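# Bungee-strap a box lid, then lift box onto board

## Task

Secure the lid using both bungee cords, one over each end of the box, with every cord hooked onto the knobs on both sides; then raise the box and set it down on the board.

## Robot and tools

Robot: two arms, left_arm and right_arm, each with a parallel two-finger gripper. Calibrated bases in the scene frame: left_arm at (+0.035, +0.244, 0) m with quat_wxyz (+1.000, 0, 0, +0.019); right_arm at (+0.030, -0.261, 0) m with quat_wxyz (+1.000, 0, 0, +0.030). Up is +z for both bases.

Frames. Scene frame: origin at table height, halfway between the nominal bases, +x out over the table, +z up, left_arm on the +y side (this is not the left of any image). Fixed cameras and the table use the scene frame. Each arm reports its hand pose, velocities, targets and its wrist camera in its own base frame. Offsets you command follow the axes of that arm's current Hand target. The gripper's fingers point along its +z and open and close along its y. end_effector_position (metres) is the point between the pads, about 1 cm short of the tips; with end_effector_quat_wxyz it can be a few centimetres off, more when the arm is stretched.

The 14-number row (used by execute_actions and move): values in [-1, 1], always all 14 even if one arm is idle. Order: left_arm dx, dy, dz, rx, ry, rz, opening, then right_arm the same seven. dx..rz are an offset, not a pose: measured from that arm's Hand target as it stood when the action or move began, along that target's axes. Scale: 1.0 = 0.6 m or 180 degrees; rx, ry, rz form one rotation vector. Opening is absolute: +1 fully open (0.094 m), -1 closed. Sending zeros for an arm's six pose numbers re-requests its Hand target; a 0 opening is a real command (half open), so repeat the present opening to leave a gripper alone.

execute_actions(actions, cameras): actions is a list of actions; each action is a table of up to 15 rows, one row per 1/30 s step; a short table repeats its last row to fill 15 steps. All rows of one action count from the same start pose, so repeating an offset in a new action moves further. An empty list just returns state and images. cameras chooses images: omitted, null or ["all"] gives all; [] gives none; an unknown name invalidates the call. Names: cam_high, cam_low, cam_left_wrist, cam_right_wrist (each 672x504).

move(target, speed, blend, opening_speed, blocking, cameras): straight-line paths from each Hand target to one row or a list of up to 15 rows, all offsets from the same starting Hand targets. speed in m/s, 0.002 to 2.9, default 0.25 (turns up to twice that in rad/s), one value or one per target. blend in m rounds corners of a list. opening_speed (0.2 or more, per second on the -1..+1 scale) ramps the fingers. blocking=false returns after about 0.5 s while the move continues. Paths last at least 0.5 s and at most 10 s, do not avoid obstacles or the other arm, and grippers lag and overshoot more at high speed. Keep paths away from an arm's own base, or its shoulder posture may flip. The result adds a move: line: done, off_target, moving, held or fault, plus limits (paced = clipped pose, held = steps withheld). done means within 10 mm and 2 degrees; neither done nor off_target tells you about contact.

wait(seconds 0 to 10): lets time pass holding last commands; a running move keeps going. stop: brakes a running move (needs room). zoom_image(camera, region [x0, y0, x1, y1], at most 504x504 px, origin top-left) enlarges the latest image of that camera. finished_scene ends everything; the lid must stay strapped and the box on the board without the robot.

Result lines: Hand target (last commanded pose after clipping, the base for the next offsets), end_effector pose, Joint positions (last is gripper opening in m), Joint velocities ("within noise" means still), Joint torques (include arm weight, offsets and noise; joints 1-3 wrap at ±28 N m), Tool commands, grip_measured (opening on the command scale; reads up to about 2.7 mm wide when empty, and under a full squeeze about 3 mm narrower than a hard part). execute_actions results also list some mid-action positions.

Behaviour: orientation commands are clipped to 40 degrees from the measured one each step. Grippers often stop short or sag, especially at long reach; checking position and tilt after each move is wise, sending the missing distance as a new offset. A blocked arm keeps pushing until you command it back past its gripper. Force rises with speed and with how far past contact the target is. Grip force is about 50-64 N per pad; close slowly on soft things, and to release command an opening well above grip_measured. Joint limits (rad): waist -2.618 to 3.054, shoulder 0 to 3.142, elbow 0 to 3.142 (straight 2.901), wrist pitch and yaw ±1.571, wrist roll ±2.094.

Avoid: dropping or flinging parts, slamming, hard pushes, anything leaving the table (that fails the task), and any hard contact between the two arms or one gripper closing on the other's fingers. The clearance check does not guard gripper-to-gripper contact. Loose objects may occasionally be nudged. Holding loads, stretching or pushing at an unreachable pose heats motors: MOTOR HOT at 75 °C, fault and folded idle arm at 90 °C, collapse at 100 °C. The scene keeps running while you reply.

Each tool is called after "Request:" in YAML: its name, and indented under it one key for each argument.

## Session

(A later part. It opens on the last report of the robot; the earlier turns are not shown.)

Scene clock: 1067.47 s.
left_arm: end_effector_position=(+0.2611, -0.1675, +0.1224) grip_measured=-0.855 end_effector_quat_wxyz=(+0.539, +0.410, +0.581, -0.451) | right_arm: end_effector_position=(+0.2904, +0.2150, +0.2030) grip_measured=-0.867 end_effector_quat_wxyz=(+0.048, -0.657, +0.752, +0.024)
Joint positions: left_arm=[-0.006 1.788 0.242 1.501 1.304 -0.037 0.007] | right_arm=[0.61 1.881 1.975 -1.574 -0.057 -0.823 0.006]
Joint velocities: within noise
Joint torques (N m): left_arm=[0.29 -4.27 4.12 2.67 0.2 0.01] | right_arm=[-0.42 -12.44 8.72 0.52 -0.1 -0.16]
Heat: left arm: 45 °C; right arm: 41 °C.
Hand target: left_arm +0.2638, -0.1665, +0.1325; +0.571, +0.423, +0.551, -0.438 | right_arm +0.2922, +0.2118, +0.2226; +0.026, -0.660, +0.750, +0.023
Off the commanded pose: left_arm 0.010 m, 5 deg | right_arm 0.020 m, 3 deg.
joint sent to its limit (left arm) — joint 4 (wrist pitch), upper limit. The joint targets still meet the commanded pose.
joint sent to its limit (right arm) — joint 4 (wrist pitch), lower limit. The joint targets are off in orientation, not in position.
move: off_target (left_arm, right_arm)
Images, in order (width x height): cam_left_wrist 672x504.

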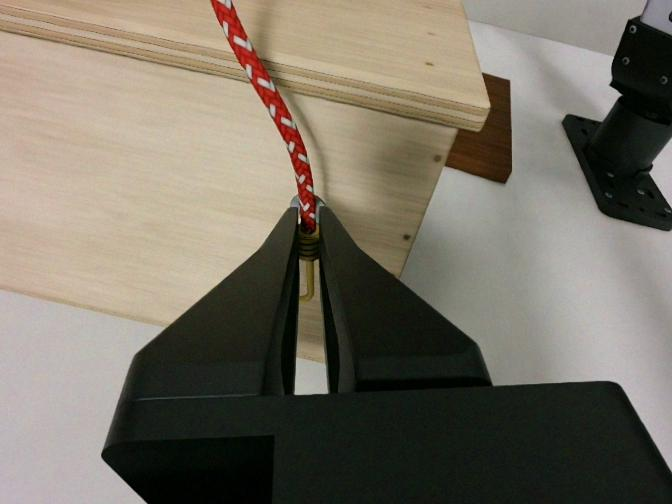

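Request:
move:
  target: [-0.01,-0.0075,0,0,0,0,-0.95,0,0,0,0,0,0,-0.95]
  speed: 0.05
  cameras: ["cam_left_wrist"]

Request:
zoom_image:
  camera: "cam_left_wrist"
  region: [220, 180, 380, 340]

Scene clock: 1074.57 s.
left_arm: end_effector_position=(+0.2610, -0.1675, +0.1241) grip_measured=-0.856 end_effector_quat_wxyz=(+0.537, +0.406, +0.583, -0.454) | right_arm: end_effector_position=(+0.2904, +0.2150, +0.2030) grip_measured=-0.867 end_effector_quat_wxyz=(+0.048, -0.657, +0.752, +0.024)
Joint positions: left_arm=[-0.006 1.781 0.242 1.501 1.304 -0.056 0.007] | right_arm=[0.61 1.881 1.975 -1.574 -0.057 -0.823 0.006]
Joint velocities: within noise
Joint torques (N m): left_arm=[-0.13 -6.58 2.93 2.67 0.13 0.01] | right_arm=[-0.42 -12.44 8.72 0.53 -0.1 -0.16]
Heat: left arm: 45 °C; right arm: 42 °C.
Hand target: left_arm +0.2594, -0.1675, +0.1385; +0.571, +0.423, +0.551, -0.438 | right_arm +0.2922, +0.2118, +0.2226; +0.026, -0.660, +0.750, +0.023
Off the commanded pose: left_arm 0.014 m, 6 deg | right_arm 0.020 m, 3 deg.
joint sent to its limit (left arm) — joint 4 (wrist pitch), upper limit. The joint targets still meet the commanded pose.
joint sent to its limit (right arm) — joint 4 (wrist pitch), lower limit. The joint targets are off in orientation, not in position.
move: off_target (left_arm, right_arm)
Images, in order (width x height): cam_left_wrist 672x504.

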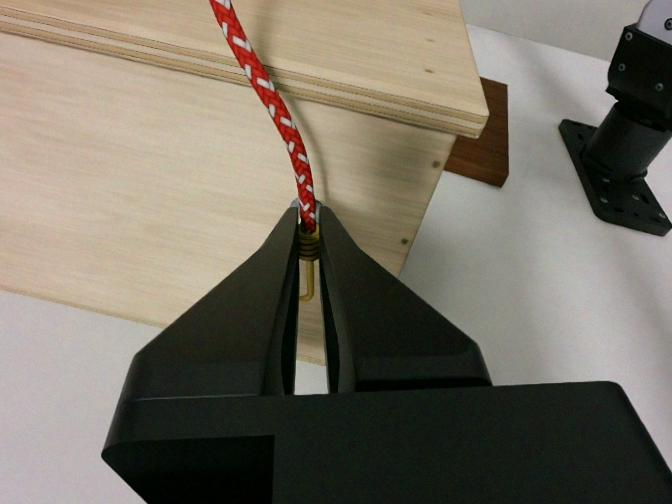

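Scaled by 3.150.

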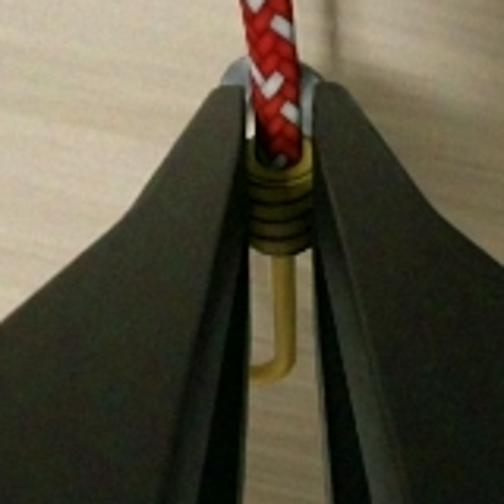

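Request:
move:
  target: [-0.011,-0.0065,0,0.0072,0,0,-0.95,0,0,0,0,0,0,-0.95]
  speed: 0.05
  cameras: ["cam_left_wrist"]

Request:
zoom_image:
  camera: "cam_left_wrist"
  region: [220, 180, 380, 340]

Scene clock: 1084.80 s.
left_arm: end_effector_position=(+0.2594, -0.1678, +0.1303) grip_measured=-0.856 end_effector_quat_wxyz=(+0.537, +0.407, +0.580, -0.458) | right_arm: end_effector_position=(+0.2904, +0.2150, +0.2030) grip_measured=-0.867 end_effector_quat_wxyz=(+0.048, -0.657, +0.752, +0.024)
Joint positions: left_arm=[-0.006 1.756 0.242 1.501 1.312 -0.083 0.007] | right_arm=[0.61 1.881 1.975 -1.574 -0.057 -0.823 0.006]
Joint velocities: within noise
Joint torques (N m): left_arm=[-0.1 -6.49 3.21 2.66 0.28 -0.01] | right_arm=[-0.42 -12.45 8.7 0.53 -0.1 -0.15]
Heat: left arm: 46 °C; right arm: 43 °C.
Hand target: left_arm +0.2555, -0.1683, +0.1451; +0.566, +0.429, +0.546, -0.444 | right_arm +0.2923, +0.2118, +0.2226; +0.026, -0.660, +0.750, +0.023
Off the commanded pose: left_arm 0.015 m, 6 deg | right_arm 0.020 m, 3 deg.
joint sent to its limit (left arm) — joint 4 (wrist pitch), upper limit. The joint targets still meet the commanded pose.
joint sent to its limit (right arm) — joint 4 (wrist pitch), lower limit. The joint targets are off in orientation, not in position.
move: off_target (left_arm, right_arm)
Images, in order (width x height): cam_left_wrist 672x504.

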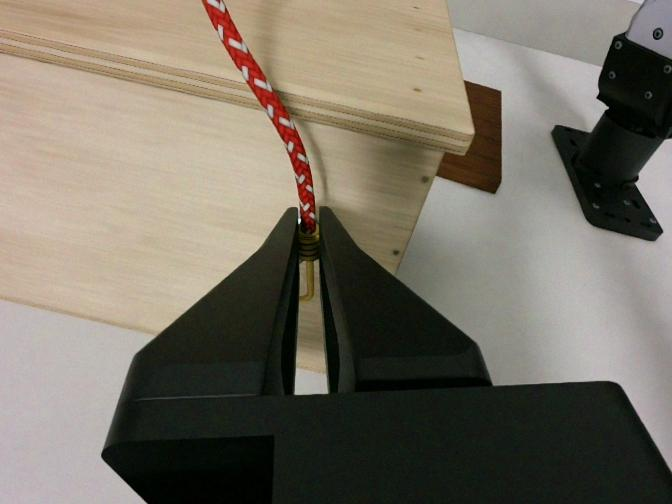

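Scaled by 3.150.

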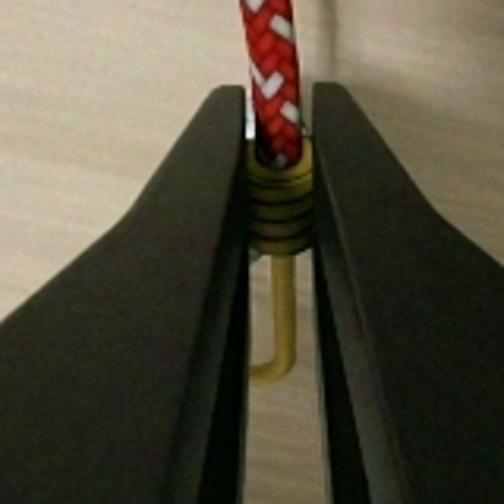

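Request:
move:
  target: [0.0152,0.0019,0,0,0.0114,0,-0.95,0,0,0,0,0,0,-0.95]
  speed: 0.05
  cameras: ["cam_left_wrist"]

Request:
zoom_image:
  camera: "cam_left_wrist"
  region: [220, 180, 380, 340]

Scene clock: 1099.63 s.
left_arm: end_effector_position=(+0.2588, -0.1679, +0.1298) grip_measured=-0.855 end_effector_quat_wxyz=(+0.546, +0.422, +0.571, -0.445) | right_arm: end_effector_position=(+0.2904, +0.2150, +0.2030) grip_measured=-0.867 end_effector_quat_wxyz=(+0.048, -0.657, +0.752, +0.024)
Joint positions: left_arm=[-0.006 1.744 0.242 1.473 1.314 -0.019 0.007] | right_arm=[0.61 1.881 1.975 -1.574 -0.057 -0.823 0.006]
Joint velocities: within noise
Joint torques (N m): left_arm=[-0.02 -6.16 3.67 1.85 0.3 0.2] | right_arm=[-0.42 -12.44 8.72 0.53 -0.1 -0.16]
Heat: left arm: 47 °C; right arm: 44 °C.
Hand target: left_arm +0.2567, -0.1683, +0.1360; +0.556, +0.437, +0.556, -0.437 | right_arm +0.2923, +0.2118, +0.2226; +0.026, -0.660, +0.750, +0.023
Off the commanded pose: left_arm 0.006 m, 3 deg | right_arm 0.020 m, 3 deg.
joint sent to its limit (right arm) — joint 4 (wrist pitch), lower limit. The joint targets are off in orientation, not in position.
move: off_target (left_arm, right_arm)
Images, in order (width x height): cam_left_wrist 672x504.

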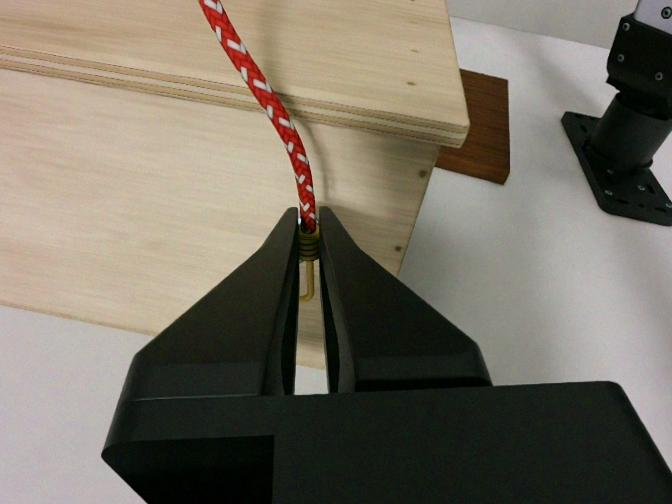

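Scaled by 3.150.

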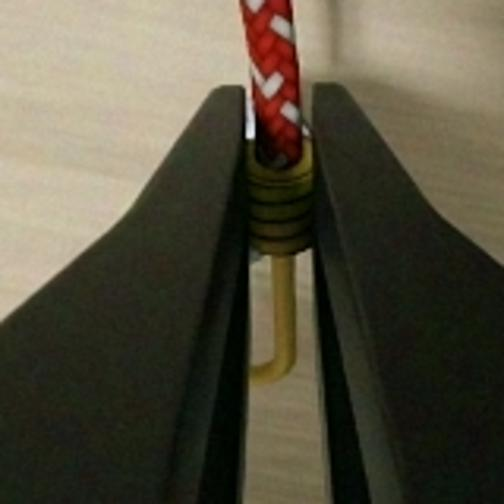

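Request:
wait:
  seconds: 0
  cameras: ["cam_low","cam_high"]

Request:
zoom_image:
  camera: "cam_low"
  region: [330, 220, 430, 295]

Request:
zoom_image:
  camera: "cam_high"
  region: [270, 190, 330, 235]

Scene clock: 1105.13 s.
left_arm: end_effector_position=(+0.2587, -0.1679, +0.1298) grip_measured=-0.855 end_effector_quat_wxyz=(+0.546, +0.422, +0.571, -0.445) | right_arm: end_effector_position=(+0.2904, +0.2150, +0.2030) grip_measured=-0.867 end_effector_quat_wxyz=(+0.048, -0.657, +0.752, +0.024)
Joint positions: left_arm=[-0.006 1.744 0.242 1.472 1.314 -0.018 0.007] | right_arm=[0.61 1.881 1.975 -1.574 -0.057 -0.823 0.006]
Joint velocities: within noise
Joint torques (N m): left_arm=[-0.03 -6.19 3.71 1.81 0.28 0.24] | right_arm=[-0.43 -12.45 8.72 0.53 -0.1 -0.15]
Heat: left arm: 47 °C; right arm: 44 °C.
Hand target: left_arm +0.2567, -0.1683, +0.1359; +0.556, +0.437, +0.556, -0.437 | right_arm +0.2923, +0.2118, +0.2226; +0.026, -0.660, +0.750, +0.023
Tool commands: left_gripper/opening=-0.95 right_gripper/opening=-0.95
Off the commanded pose: left_arm 0.007 m, 3 deg | right_arm 0.020 m, 3 deg.
Images, in order (width x height): cam_high 672x504, cam_low 672x504.

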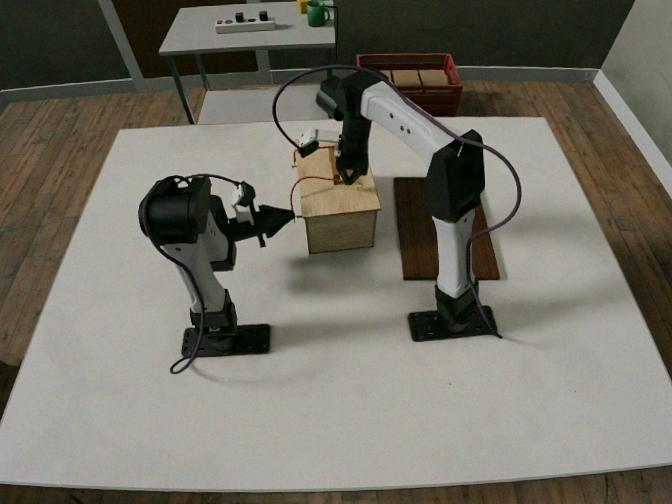

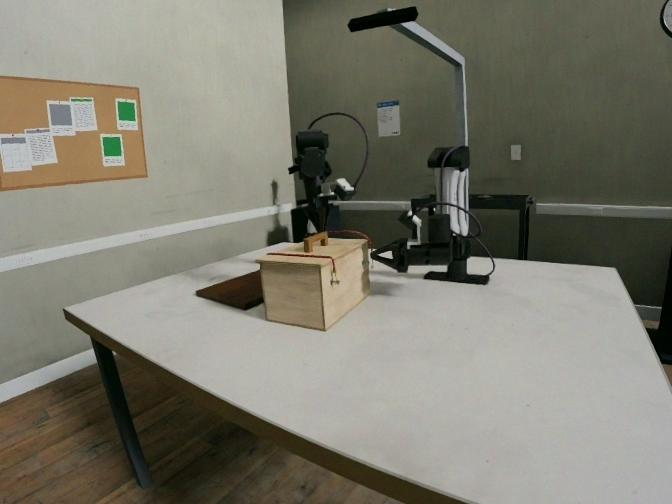

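Scaled by 5.040.

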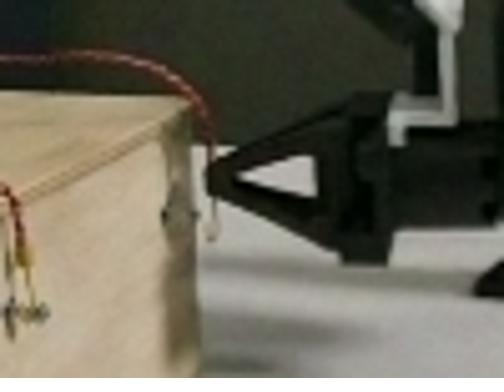

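Scaled by 8.400.

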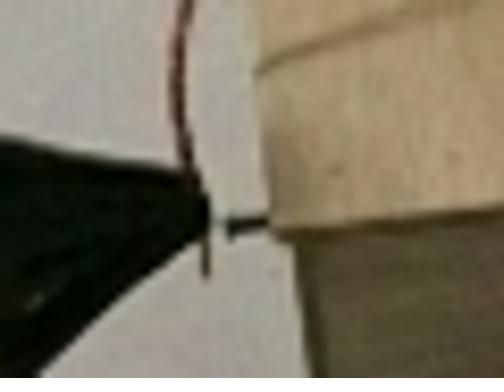

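Request:
move:
  target: [0,-0.00276,0.01134,0,0,0,-0.95,0,0,0,0,0,0,-0.95]
  speed: 0.04
  cameras: ["cam_left_wrist","cam_high"]

Request:
zoom_image:
  camera: "cam_left_wrist"
  region: [240, 180, 380, 320]

Request:
zoom_image:
  camera: "cam_high"
  region: [270, 190, 330, 235]

Scene clock: 1113.23 s.
left_arm: end_effector_position=(+0.2563, -0.1729, +0.1295) grip_measured=-0.855 end_effector_quat_wxyz=(+0.543, +0.426, +0.568, -0.449) | right_arm: end_effector_position=(+0.2904, +0.2150, +0.2030) grip_measured=-0.867 end_effector_quat_wxyz=(+0.048, -0.657, +0.752, +0.024)
Joint positions: left_arm=[-0.027 1.744 0.242 1.47 1.307 -0.018 0.007] | right_arm=[0.61 1.881 1.975 -1.574 -0.057 -0.823 0.006]
Joint velocities: within noise
Joint torques (N m): left_arm=[-0.94 -6.3 3.78 1.79 0.05 0.25] | right_arm=[-0.42 -12.44 8.72 0.53 -0.1 -0.15]
Heat: left arm: 47 °C; right arm: 45 °C.
Hand target: left_arm +0.2568, -0.1753, +0.1359; +0.556, +0.437, +0.556, -0.437 | right_arm +0.2923, +0.2118, +0.2226; +0.026, -0.660, +0.750, +0.023
Off the commanded pose: left_arm 0.007 m, 3 deg | right_arm 0.020 m, 3 deg.
joint sent to its limit (right arm) — joint 4 (wrist pitch), lower limit. The joint targets are off in orientation, not in position.
move: off_target (left_arm, right_arm)
Images, in order (width x height): cam_high 672x504, cam_left_wrist 672x504.

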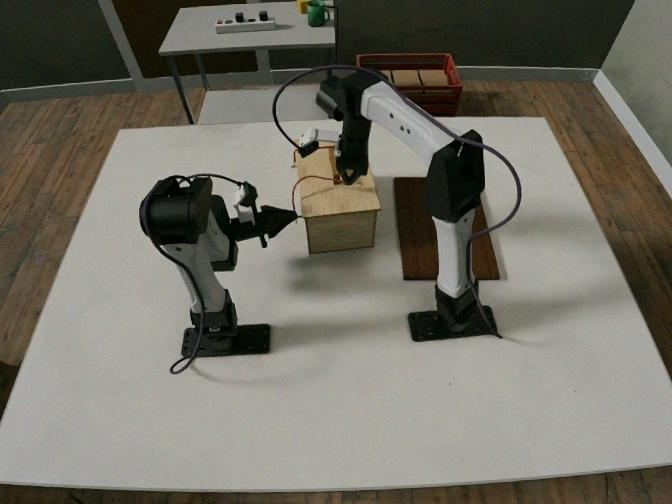

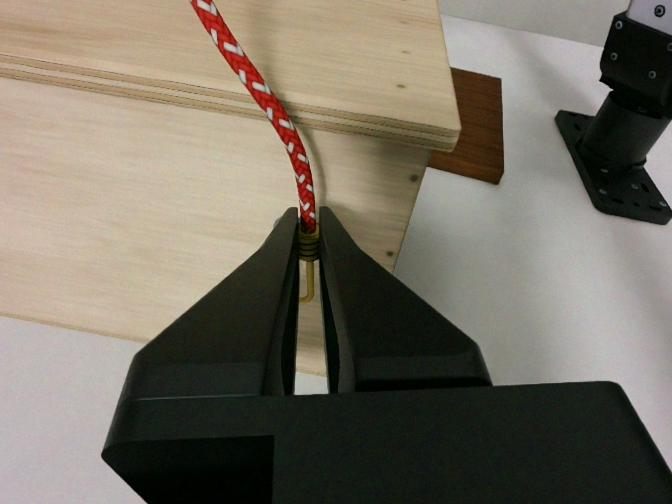

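Scaled by 3.600.

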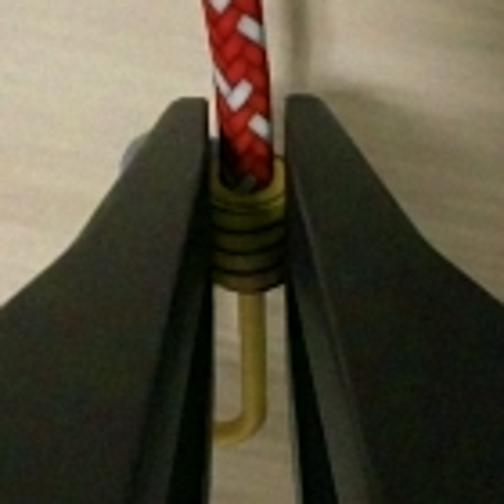

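Scaled by 8.400.

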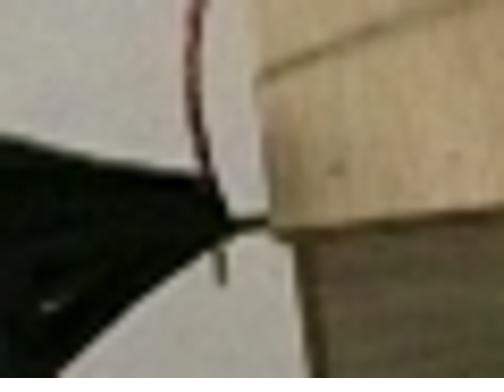

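Request:
move:
  target: [0,0.0022,0.0115,-0.0056,0,0,-0.95,0,0,0,0,0,0,-0.95]
  speed: 0.04
  cameras: ["cam_left_wrist","cam_high"]

Request:
zoom_image:
  camera: "cam_left_wrist"
  region: [240, 180, 380, 320]

Request:
zoom_image:
  camera: "cam_high"
  region: [270, 190, 330, 235]

Scene clock: 1117.73 s.
left_arm: end_effector_position=(+0.2589, -0.1788, +0.1290) grip_measured=-0.855 end_effector_quat_wxyz=(+0.546, +0.421, +0.573, -0.444) | right_arm: end_effector_position=(+0.2904, +0.2150, +0.2030) grip_measured=-0.867 end_effector_quat_wxyz=(+0.048, -0.657, +0.752, +0.024)
Joint positions: left_arm=[-0.058 1.744 0.242 1.468 1.26 -0.017 0.007] | right_arm=[0.61 1.881 1.975 -1.574 -0.057 -0.823 0.006]
Joint velocities: within noise
Joint torques (N m): left_arm=[-1.13 -6.3 3.92 1.85 0 0.25] | right_arm=[-0.42 -12.44 8.7 0.53 -0.11 -0.15]
Heat: left arm: 48 °C; right arm: 45 °C.
Hand target: left_arm +0.2596, -0.1817, +0.1359; +0.560, +0.432, +0.560, -0.432 | right_arm +0.2923, +0.2118, +0.2226; +0.026, -0.660, +0.750, +0.023
Off the commanded pose: left_arm 0.008 m, 3 deg | right_arm 0.020 m, 3 deg.
joint sent to its limit (right arm) — joint 4 (wrist pitch), lower limit. The joint targets are off in orientation, not in position.
move: off_target (left_arm, right_arm)
Images, in order (width x height): cam_high 672x504, cam_left_wrist 672x504.

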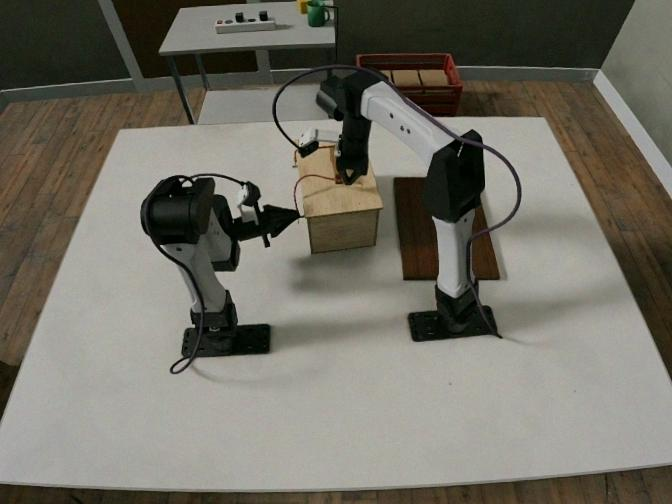

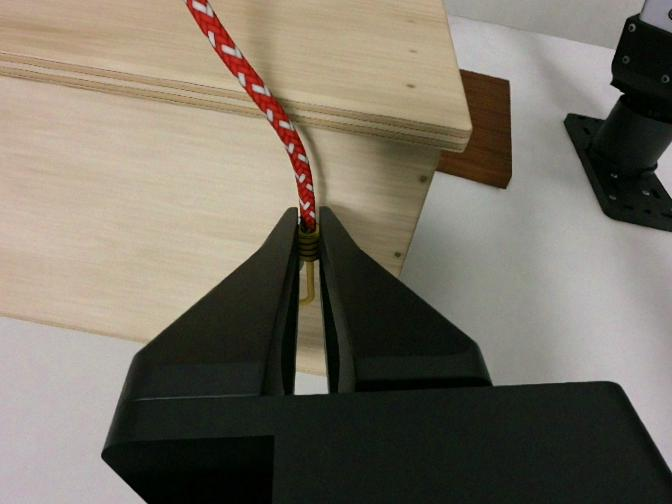

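Scaled by 3.600.

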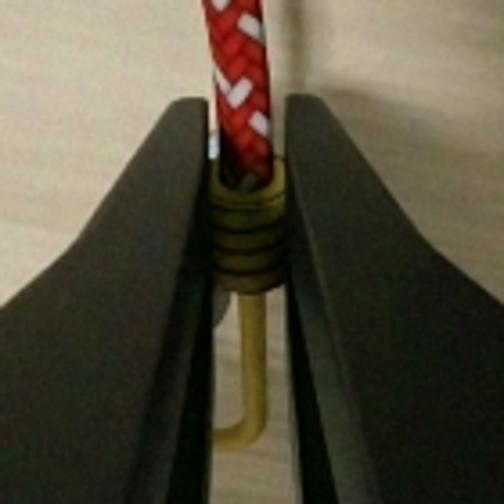

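Scaled by 8.400.

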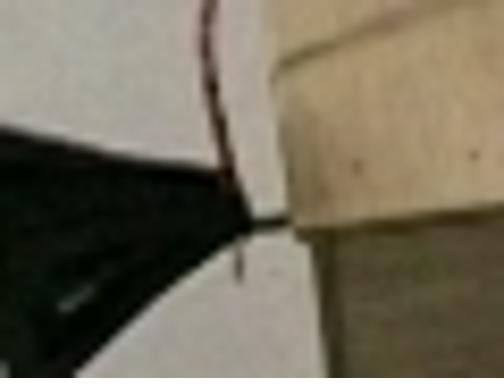

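Request:
move:
  target: [0,-0.0005,-0.0137,0.0044,0,0,-0.95,0,0,0,0,0,0,-0.95]
  speed: 0.04
  cameras: ["cam_left_wrist","cam_high"]

Request:
zoom_image:
  camera: "cam_left_wrist"
  region: [240, 180, 380, 320]

Request:
zoom_image:
  camera: "cam_high"
  region: [270, 190, 330, 235]

Scene clock: 1122.20 s.
left_arm: end_effector_position=(+0.2582, -0.1753, +0.1290) grip_measured=-0.855 end_effector_quat_wxyz=(+0.545, +0.423, +0.571, -0.445) | right_arm: end_effector_position=(+0.2904, +0.2150, +0.2030) grip_measured=-0.867 end_effector_quat_wxyz=(+0.048, -0.657, +0.752, +0.024)
Joint positions: left_arm=[-0.04 1.744 0.242 1.467 1.283 -0.015 0.007] | right_arm=[0.61 1.881 1.975 -1.574 -0.057 -0.823 0.006]
Joint velocities: within noise
Joint torques (N m): left_arm=[0.53 -6.43 3.75 1.82 0.32 0.25] | right_arm=[-0.43 -12.45 8.72 0.53 -0.1 -0.16]
Heat: left arm: 48 °C; right arm: 45 °C.
Hand target: left_arm +0.2573, -0.1739, +0.1360; +0.557, +0.436, +0.557, -0.436 | right_arm +0.2923, +0.2118, +0.2226; +0.026, -0.660, +0.750, +0.023
Off the commanded pose: left_arm 0.007 m, 3 deg | right_arm 0.020 m, 3 deg.
joint sent to its limit (right arm) — joint 4 (wrist pitch), lower limit. The joint targets are off in orientation, not in position.
move: off_target (left_arm, right_arm)
Images, in order (width x height): cam_high 672x504, cam_left_wrist 672x504.

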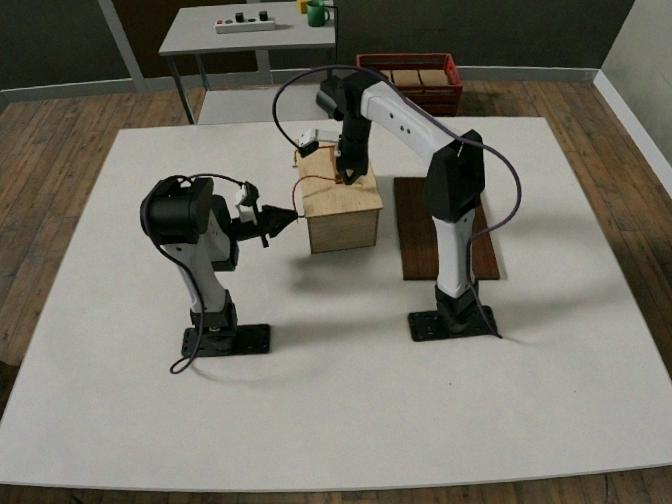

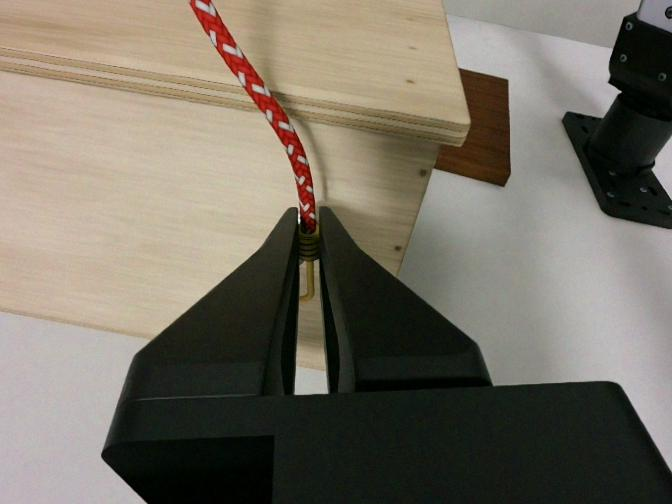

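Scaled by 3.600.

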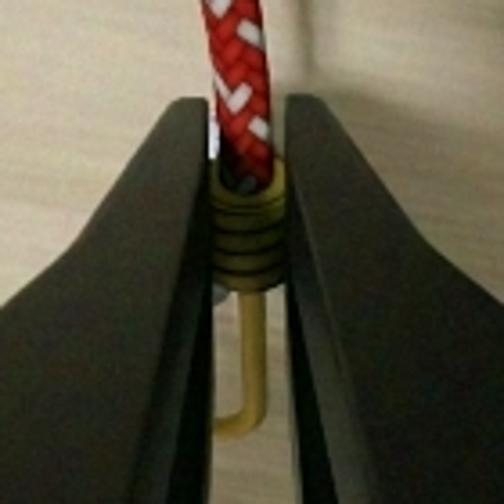

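Scaled by 8.400.

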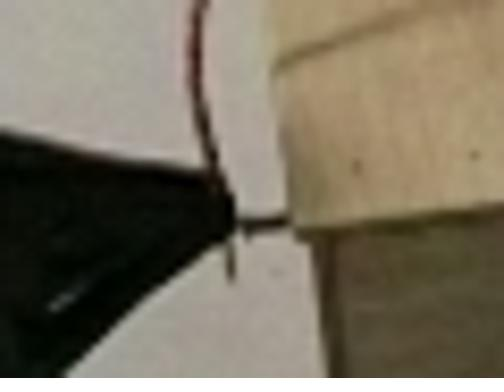

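Request:
move:
  target:
    - [0,-0.0045,0,0.0045,0,0,-0.95,0,0,0,0,0,0,-0.95]
    - [0,-0.0070,0.0105,0.0045,0,0,-0.95,0,0,0,0,0,0,-0.95]
  speed: 0.04
  cameras: ["cam_left_wrist","cam_high"]

Request:
zoom_image:
  camera: "cam_left_wrist"
  region: [240, 180, 380, 320]

Request:
zoom_image:
  camera: "cam_high"
  region: [270, 190, 330, 235]

Scene clock: 1126.17 s.
left_arm: end_effector_position=(+0.2549, -0.1785, +0.1290) grip_measured=-0.856 end_effector_quat_wxyz=(+0.541, +0.428, +0.567, -0.451) | right_arm: end_effector_position=(+0.2904, +0.2150, +0.2030) grip_measured=-0.867 end_effector_quat_wxyz=(+0.048, -0.657, +0.752, +0.024)
Joint positions: left_arm=[-0.051 1.744 0.242 1.467 1.29 -0.014 0.007] | right_arm=[0.61 1.881 1.975 -1.574 -0.057 -0.823 0.006]
Joint velocities: within noise
Joint torques (N m): left_arm=[-0.92 -6.39 3.77 1.84 0.05 0.22] | right_arm=[-0.42 -12.45 8.73 0.53 -0.1 -0.15]
Heat: left arm: 48 °C; right arm: 46 °C.
Hand target: left_arm +0.2547, -0.1810, +0.1360; +0.554, +0.440, +0.554, -0.440 | right_arm +0.2923, +0.2118, +0.2226; +0.026, -0.660, +0.750, +0.023
Off the commanded pose: left_arm 0.007 m, 3 deg | right_arm 0.020 m, 3 deg.
joint sent to its limit (right arm) — joint 4 (wrist pitch), lower limit. The joint targets are off in orientation, not in position.
move: off_target (left_arm, right_arm)
Images, in order (width x height): cam_high 672x504, cam_left_wrist 672x504.

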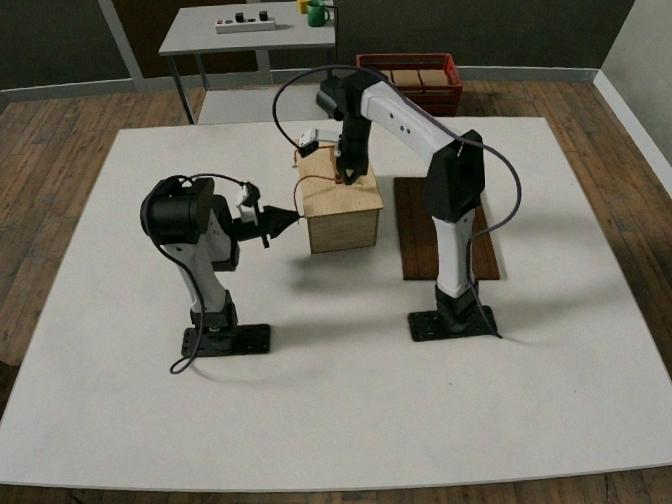

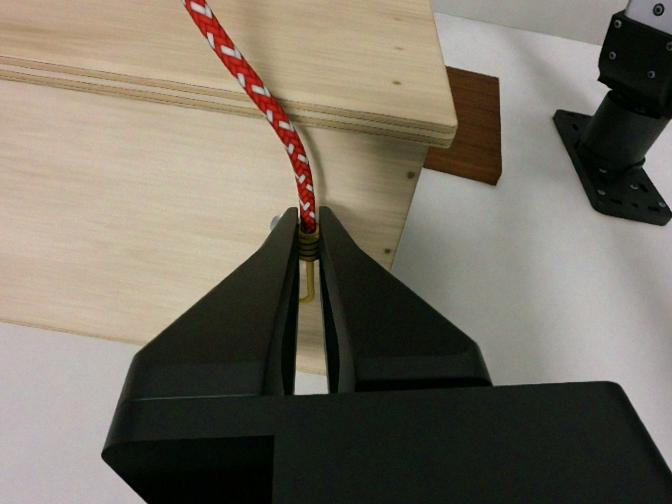

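Scaled by 3.600.

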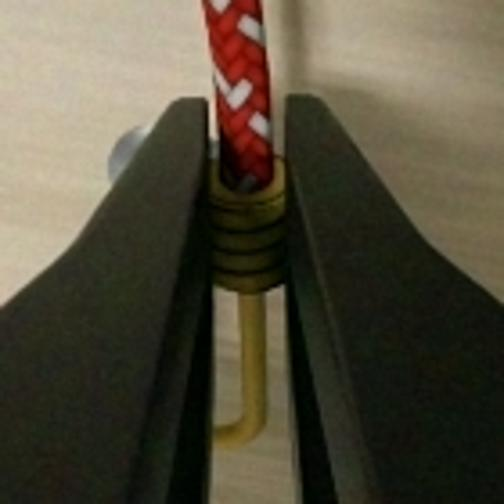

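Scaled by 8.400.

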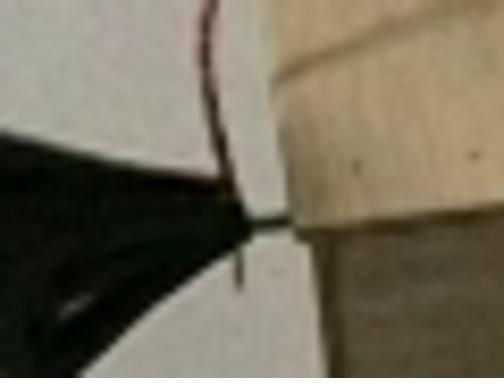

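Request:
move:
  target:
    - [0,-0.0005,0.0075,-0.0015,0,0,-0.95,0,0,0,0,0,0,-0.95]
    - [0,0.0042,0.0120,-0.0067,0,0,-0.95,0,0,0,0,0,0,-0.95]
  speed: 0.04
  cameras: ["cam_left_wrist","cam_high"]

Request:
zoom_image:
  camera: "cam_left_wrist"
  region: [240, 180, 380, 320]

Request:
zoom_image:
  camera: "cam_high"
  region: [270, 190, 330, 235]

Scene clock: 1129.97 s.
left_arm: end_effector_position=(+0.2571, -0.1845, +0.1289) grip_measured=-0.855 end_effector_quat_wxyz=(+0.544, +0.424, +0.571, -0.446) | right_arm: end_effector_position=(+0.2904, +0.2150, +0.2030) grip_measured=-0.867 end_effector_quat_wxyz=(+0.048, -0.657, +0.752, +0.024)
Joint positions: left_arm=[-0.082 1.743 0.242 1.466 1.244 -0.014 0.007] | right_arm=[0.61 1.881 1.975 -1.574 -0.057 -0.823 0.006]
Joint velocities: within noise
Joint torques (N m): left_arm=[-1.13 -6.13 4.18 1.86 -0.05 0.21] | right_arm=[-0.43 -12.44 8.72 0.53 -0.1 -0.15]
Heat: left arm: 48 °C; right arm: 46 °C.
Hand target: left_arm +0.2588, -0.1874, +0.1360; +0.559, +0.434, +0.558, -0.434 | right_arm +0.2923, +0.2118, +0.2226; +0.026, -0.660, +0.750, +0.023
Off the commanded pose: left_arm 0.008 m, 3 deg | right_arm 0.020 m, 3 deg.
joint sent to its limit (right arm) — joint 4 (wrist pitch), lower limit. The joint targets are off in orientation, not in position.
move: off_target (left_arm, right_arm)
Images, in order (width x height): cam_high 672x504, cam_left_wrist 672x504.

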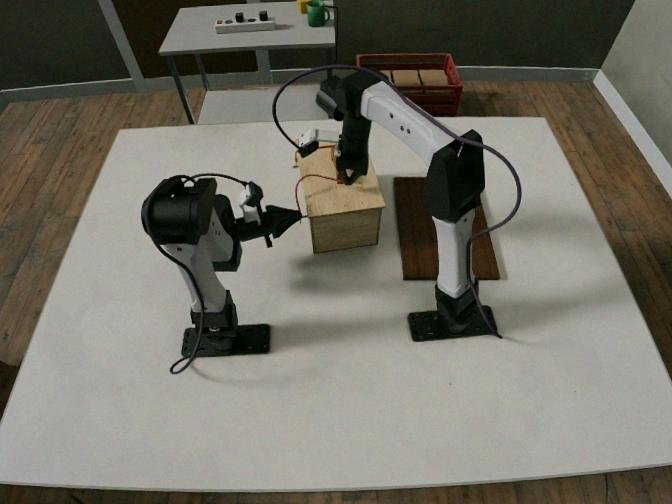

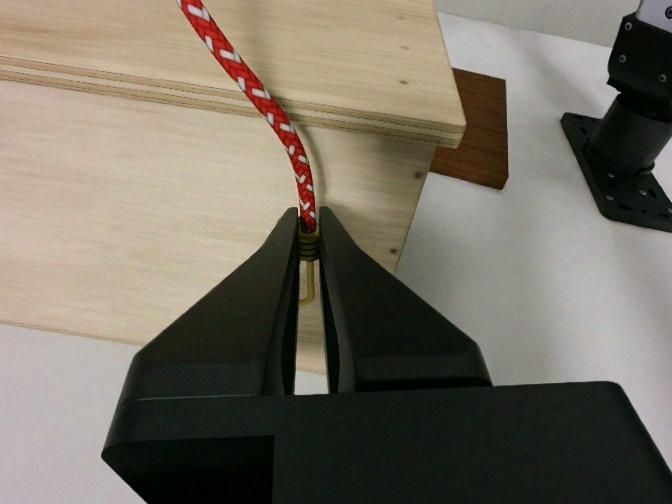

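Scaled by 3.600.

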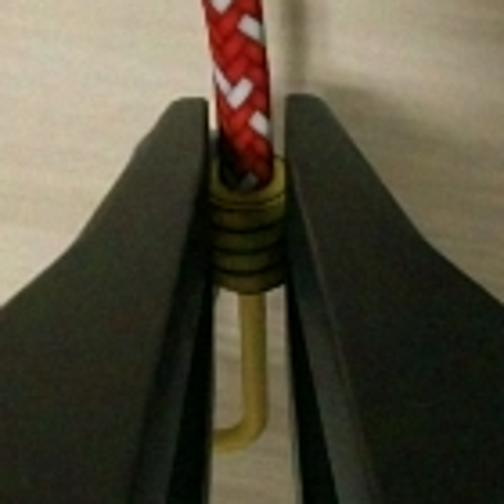

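Scaled by 8.400.

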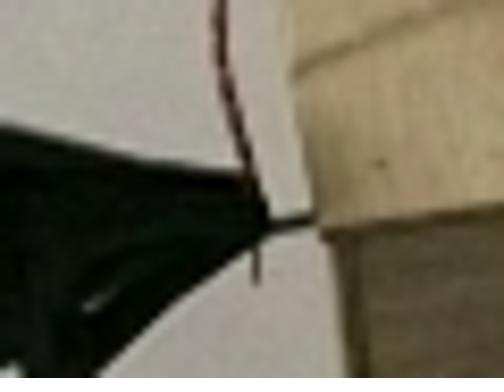

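Request:
wait:
  seconds: 0
  cameras: ["cam_low"]

Request:
zoom_image:
  camera: "cam_low"
  region: [350, 240, 390, 270]

Scene clock: 1134.63 s.
left_arm: end_effector_position=(+0.2571, -0.1846, +0.1289) grip_measured=-0.855 end_effector_quat_wxyz=(+0.544, +0.424, +0.571, -0.446) | right_arm: end_effector_position=(+0.2904, +0.2150, +0.2030) grip_measured=-0.867 end_effector_quat_wxyz=(+0.048, -0.657, +0.752, +0.024)
Joint positions: left_arm=[-0.083 1.743 0.242 1.466 1.243 -0.014 0.007] | right_arm=[0.61 1.881 1.975 -1.574 -0.057 -0.823 0.006]
Joint velocities: within noise
Joint torques (N m): left_arm=[-1.09 -6.15 4.16 1.87 -0.02 0.21] | right_arm=[-0.43 -12.45 8.72 0.53 -0.1 -0.15]
Heat: left arm: 48 °C; right arm: 46 °C.
Hand target: left_arm +0.2588, -0.1874, +0.1360; +0.558, +0.434, +0.558, -0.434 | right_arm +0.2923, +0.2118, +0.2226; +0.026, -0.660, +0.750, +0.023
Tool commands: left_gripper/opening=-0.95 right_gripper/opening=-0.95
Off the commanded pose: left_arm 0.008 m, 3 deg | right_arm 0.020 m, 3 deg.
Images, in order (width x height): cam_low 672x504.

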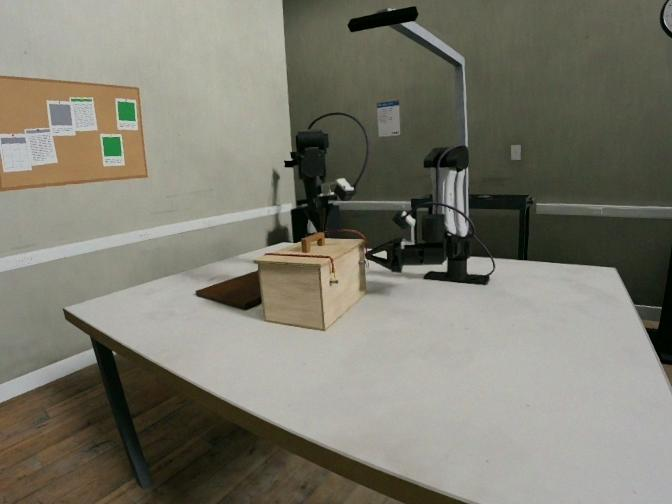

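Scaled by 12.600.

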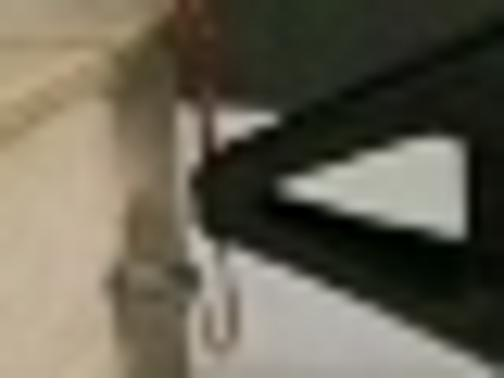

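Request:
move:
  target: [0.0117,0.0031,-0.0121,0,0,0,-0.95,0,0,0,0,0,0,-0.95]
  speed: 0.04
  cameras: ["cam_left_wrist","cam_high","cam_low"]

Request:
zoom_image:
  camera: "cam_left_wrist"
  region: [240, 180, 380, 320]

Request:
zoom_image:
  camera: "cam_low"
  region: [350, 240, 390, 270]

Scene clock: 1138.70 s.
left_arm: end_effector_position=(+0.2592, -0.1812, +0.1256) grip_measured=-0.855 end_effector_quat_wxyz=(+0.545, +0.422, +0.574, -0.442) | right_arm: end_effector_position=(+0.2904, +0.2150, +0.2030) grip_measured=-0.867 end_effector_quat_wxyz=(+0.048, -0.657, +0.752, +0.024)
Joint positions: left_arm=[-0.069 1.758 0.242 1.469 1.247 -0.003 0.007] | right_arm=[0.61 1.881 1.975 -1.574 -0.057 -0.823 0.006]
Joint velocities: within noise
Joint torques (N m): left_arm=[0.53 -4.21 3.63 2.15 0.29 0.24] | right_arm=[-0.4 -12.44 8.73 0.53 -0.1 -0.15]
Heat: left arm: 48 °C; right arm: 46 °C.
Hand target: left_arm +0.2588, -0.1800, +0.1290; +0.558, +0.434, +0.558, -0.434 | right_arm +0.2923, +0.2118, +0.2226; +0.026, -0.660, +0.750, +0.023
Off the commanded pose: left_arm 0.004 m, 3 deg | right_arm 0.020 m, 3 deg.
joint sent to its limit (right arm) — joint 4 (wrist pitch), lower limit. The joint targets are off in orientation, not in position.
move: off_target (left_arm, right_arm)
Images, in order (width x height): cam_high 672x504, cam_low 672x504, cam_left_wrist 672x504.

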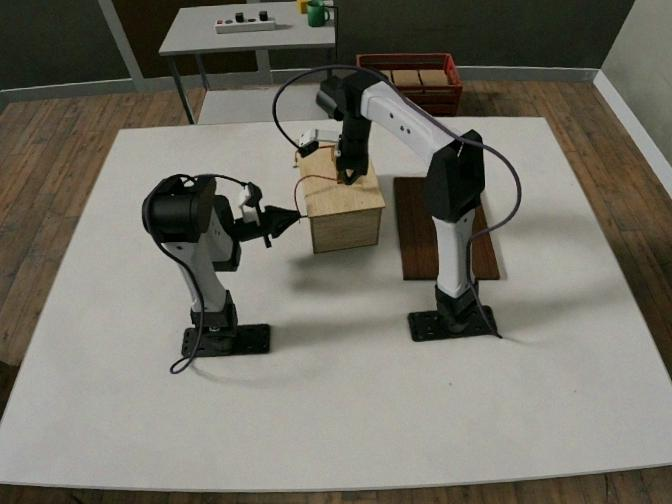

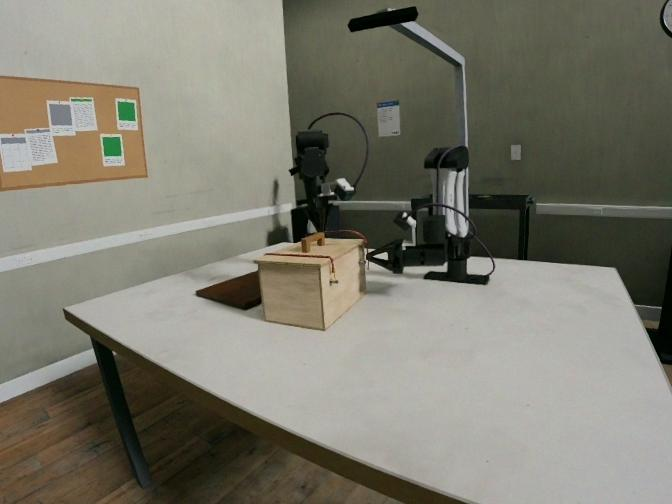

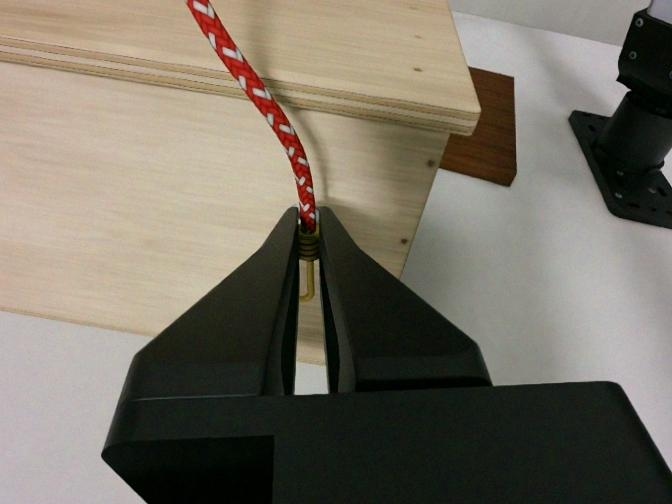

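Scaled by 3.600.

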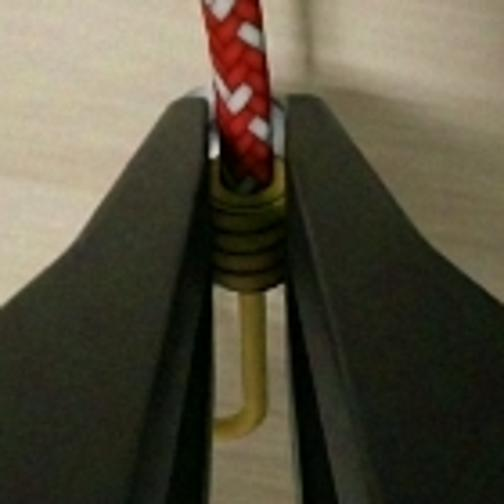

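Scaled by 12.600.

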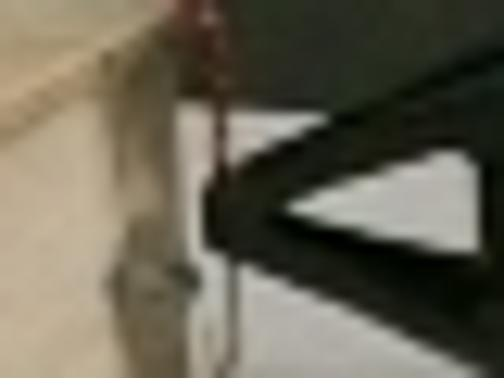

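Request:
move:
  target:
    - [0,-0.0058,0,0.0061,0,0,-0.95,0,0,0,0,0,0,-0.95]
    - [0,-0.0099,0.0160,0.0061,0,0,-0.95,0,0,0,0,0,0,-0.95]
  speed: 0.04
  cameras: ["cam_left_wrist","cam_high","cam_low"]

Request:
zoom_image:
  camera: "cam_left_wrist"
  region: [240, 180, 380, 320]

Request:
zoom_image:
  camera: "cam_low"
  region: [350, 240, 390, 270]

Request:
zoom_image:
  camera: "cam_high"
  region: [270, 190, 330, 235]

Scene clock: 1144.50 s.
left_arm: end_effector_position=(+0.2533, -0.1895, +0.1258) grip_measured=-0.856 end_effector_quat_wxyz=(+0.539, +0.433, +0.566, -0.450) | right_arm: end_effector_position=(+0.2904, +0.2150, +0.2030) grip_measured=-0.867 end_effector_quat_wxyz=(+0.048, -0.657, +0.752, +0.024)
Joint positions: left_arm=[-0.101 1.758 0.242 1.471 1.246 0 0.007] | right_arm=[0.61 1.881 1.975 -1.574 -0.057 -0.823 0.006]
Joint velocities: within noise
Joint torques (N m): left_arm=[-0.51 -3.96 3.85 2.19 0.05 0.17] | right_arm=[-0.43 -12.44 8.72 0.53 -0.1 -0.15]
Heat: left arm: 47 °C; right arm: 46 °C.
Hand target: left_arm +0.2554, -0.1907, +0.1289; +0.554, +0.439, +0.554, -0.439 | right_arm +0.2923, +0.2118, +0.2226; +0.026, -0.660, +0.750, +0.023
Off the commanded pose: left_arm 0.004 m, 3 deg | right_arm 0.020 m, 3 deg.
joint sent to its limit (right arm) — joint 4 (wrist pitch), lower limit. The joint targets are off in orientation, not in position.
move: off_target (left_arm, right_arm)
Images, in order (width x height): cam_high 672x504, cam_low 672x504, cam_left_wrist 672x504.

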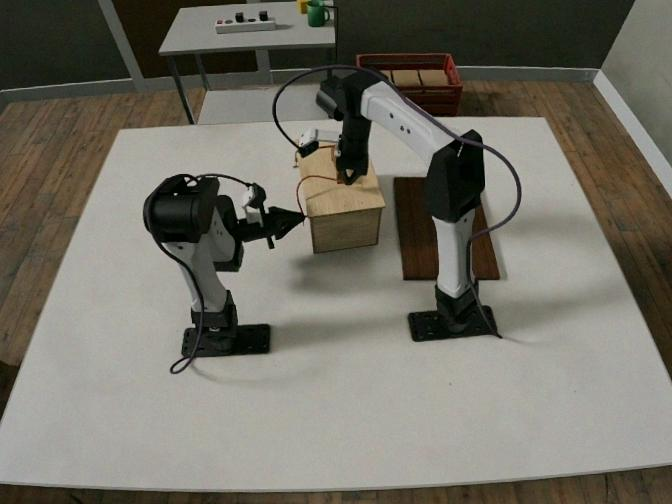

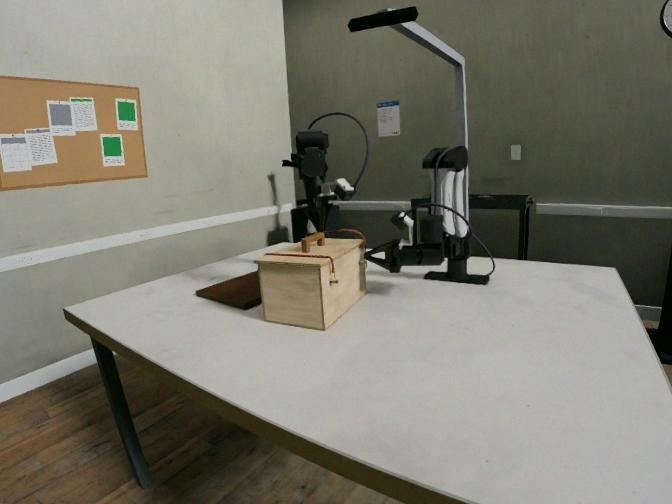

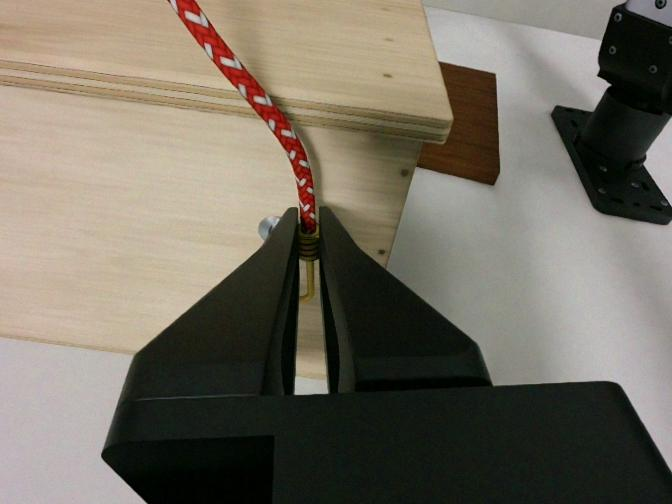

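Scaled by 3.600.

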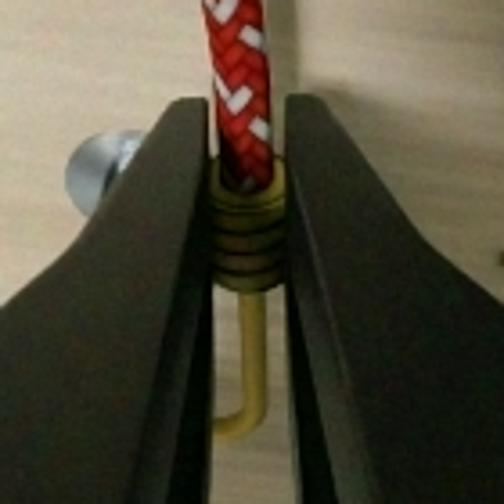

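Scaled by 12.600.

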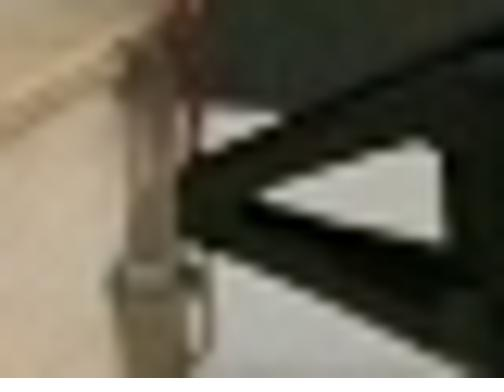

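Scaled by 8.400.

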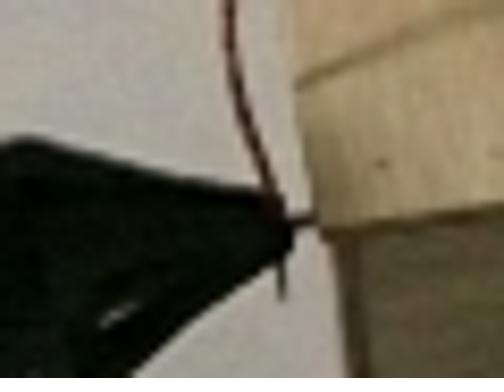

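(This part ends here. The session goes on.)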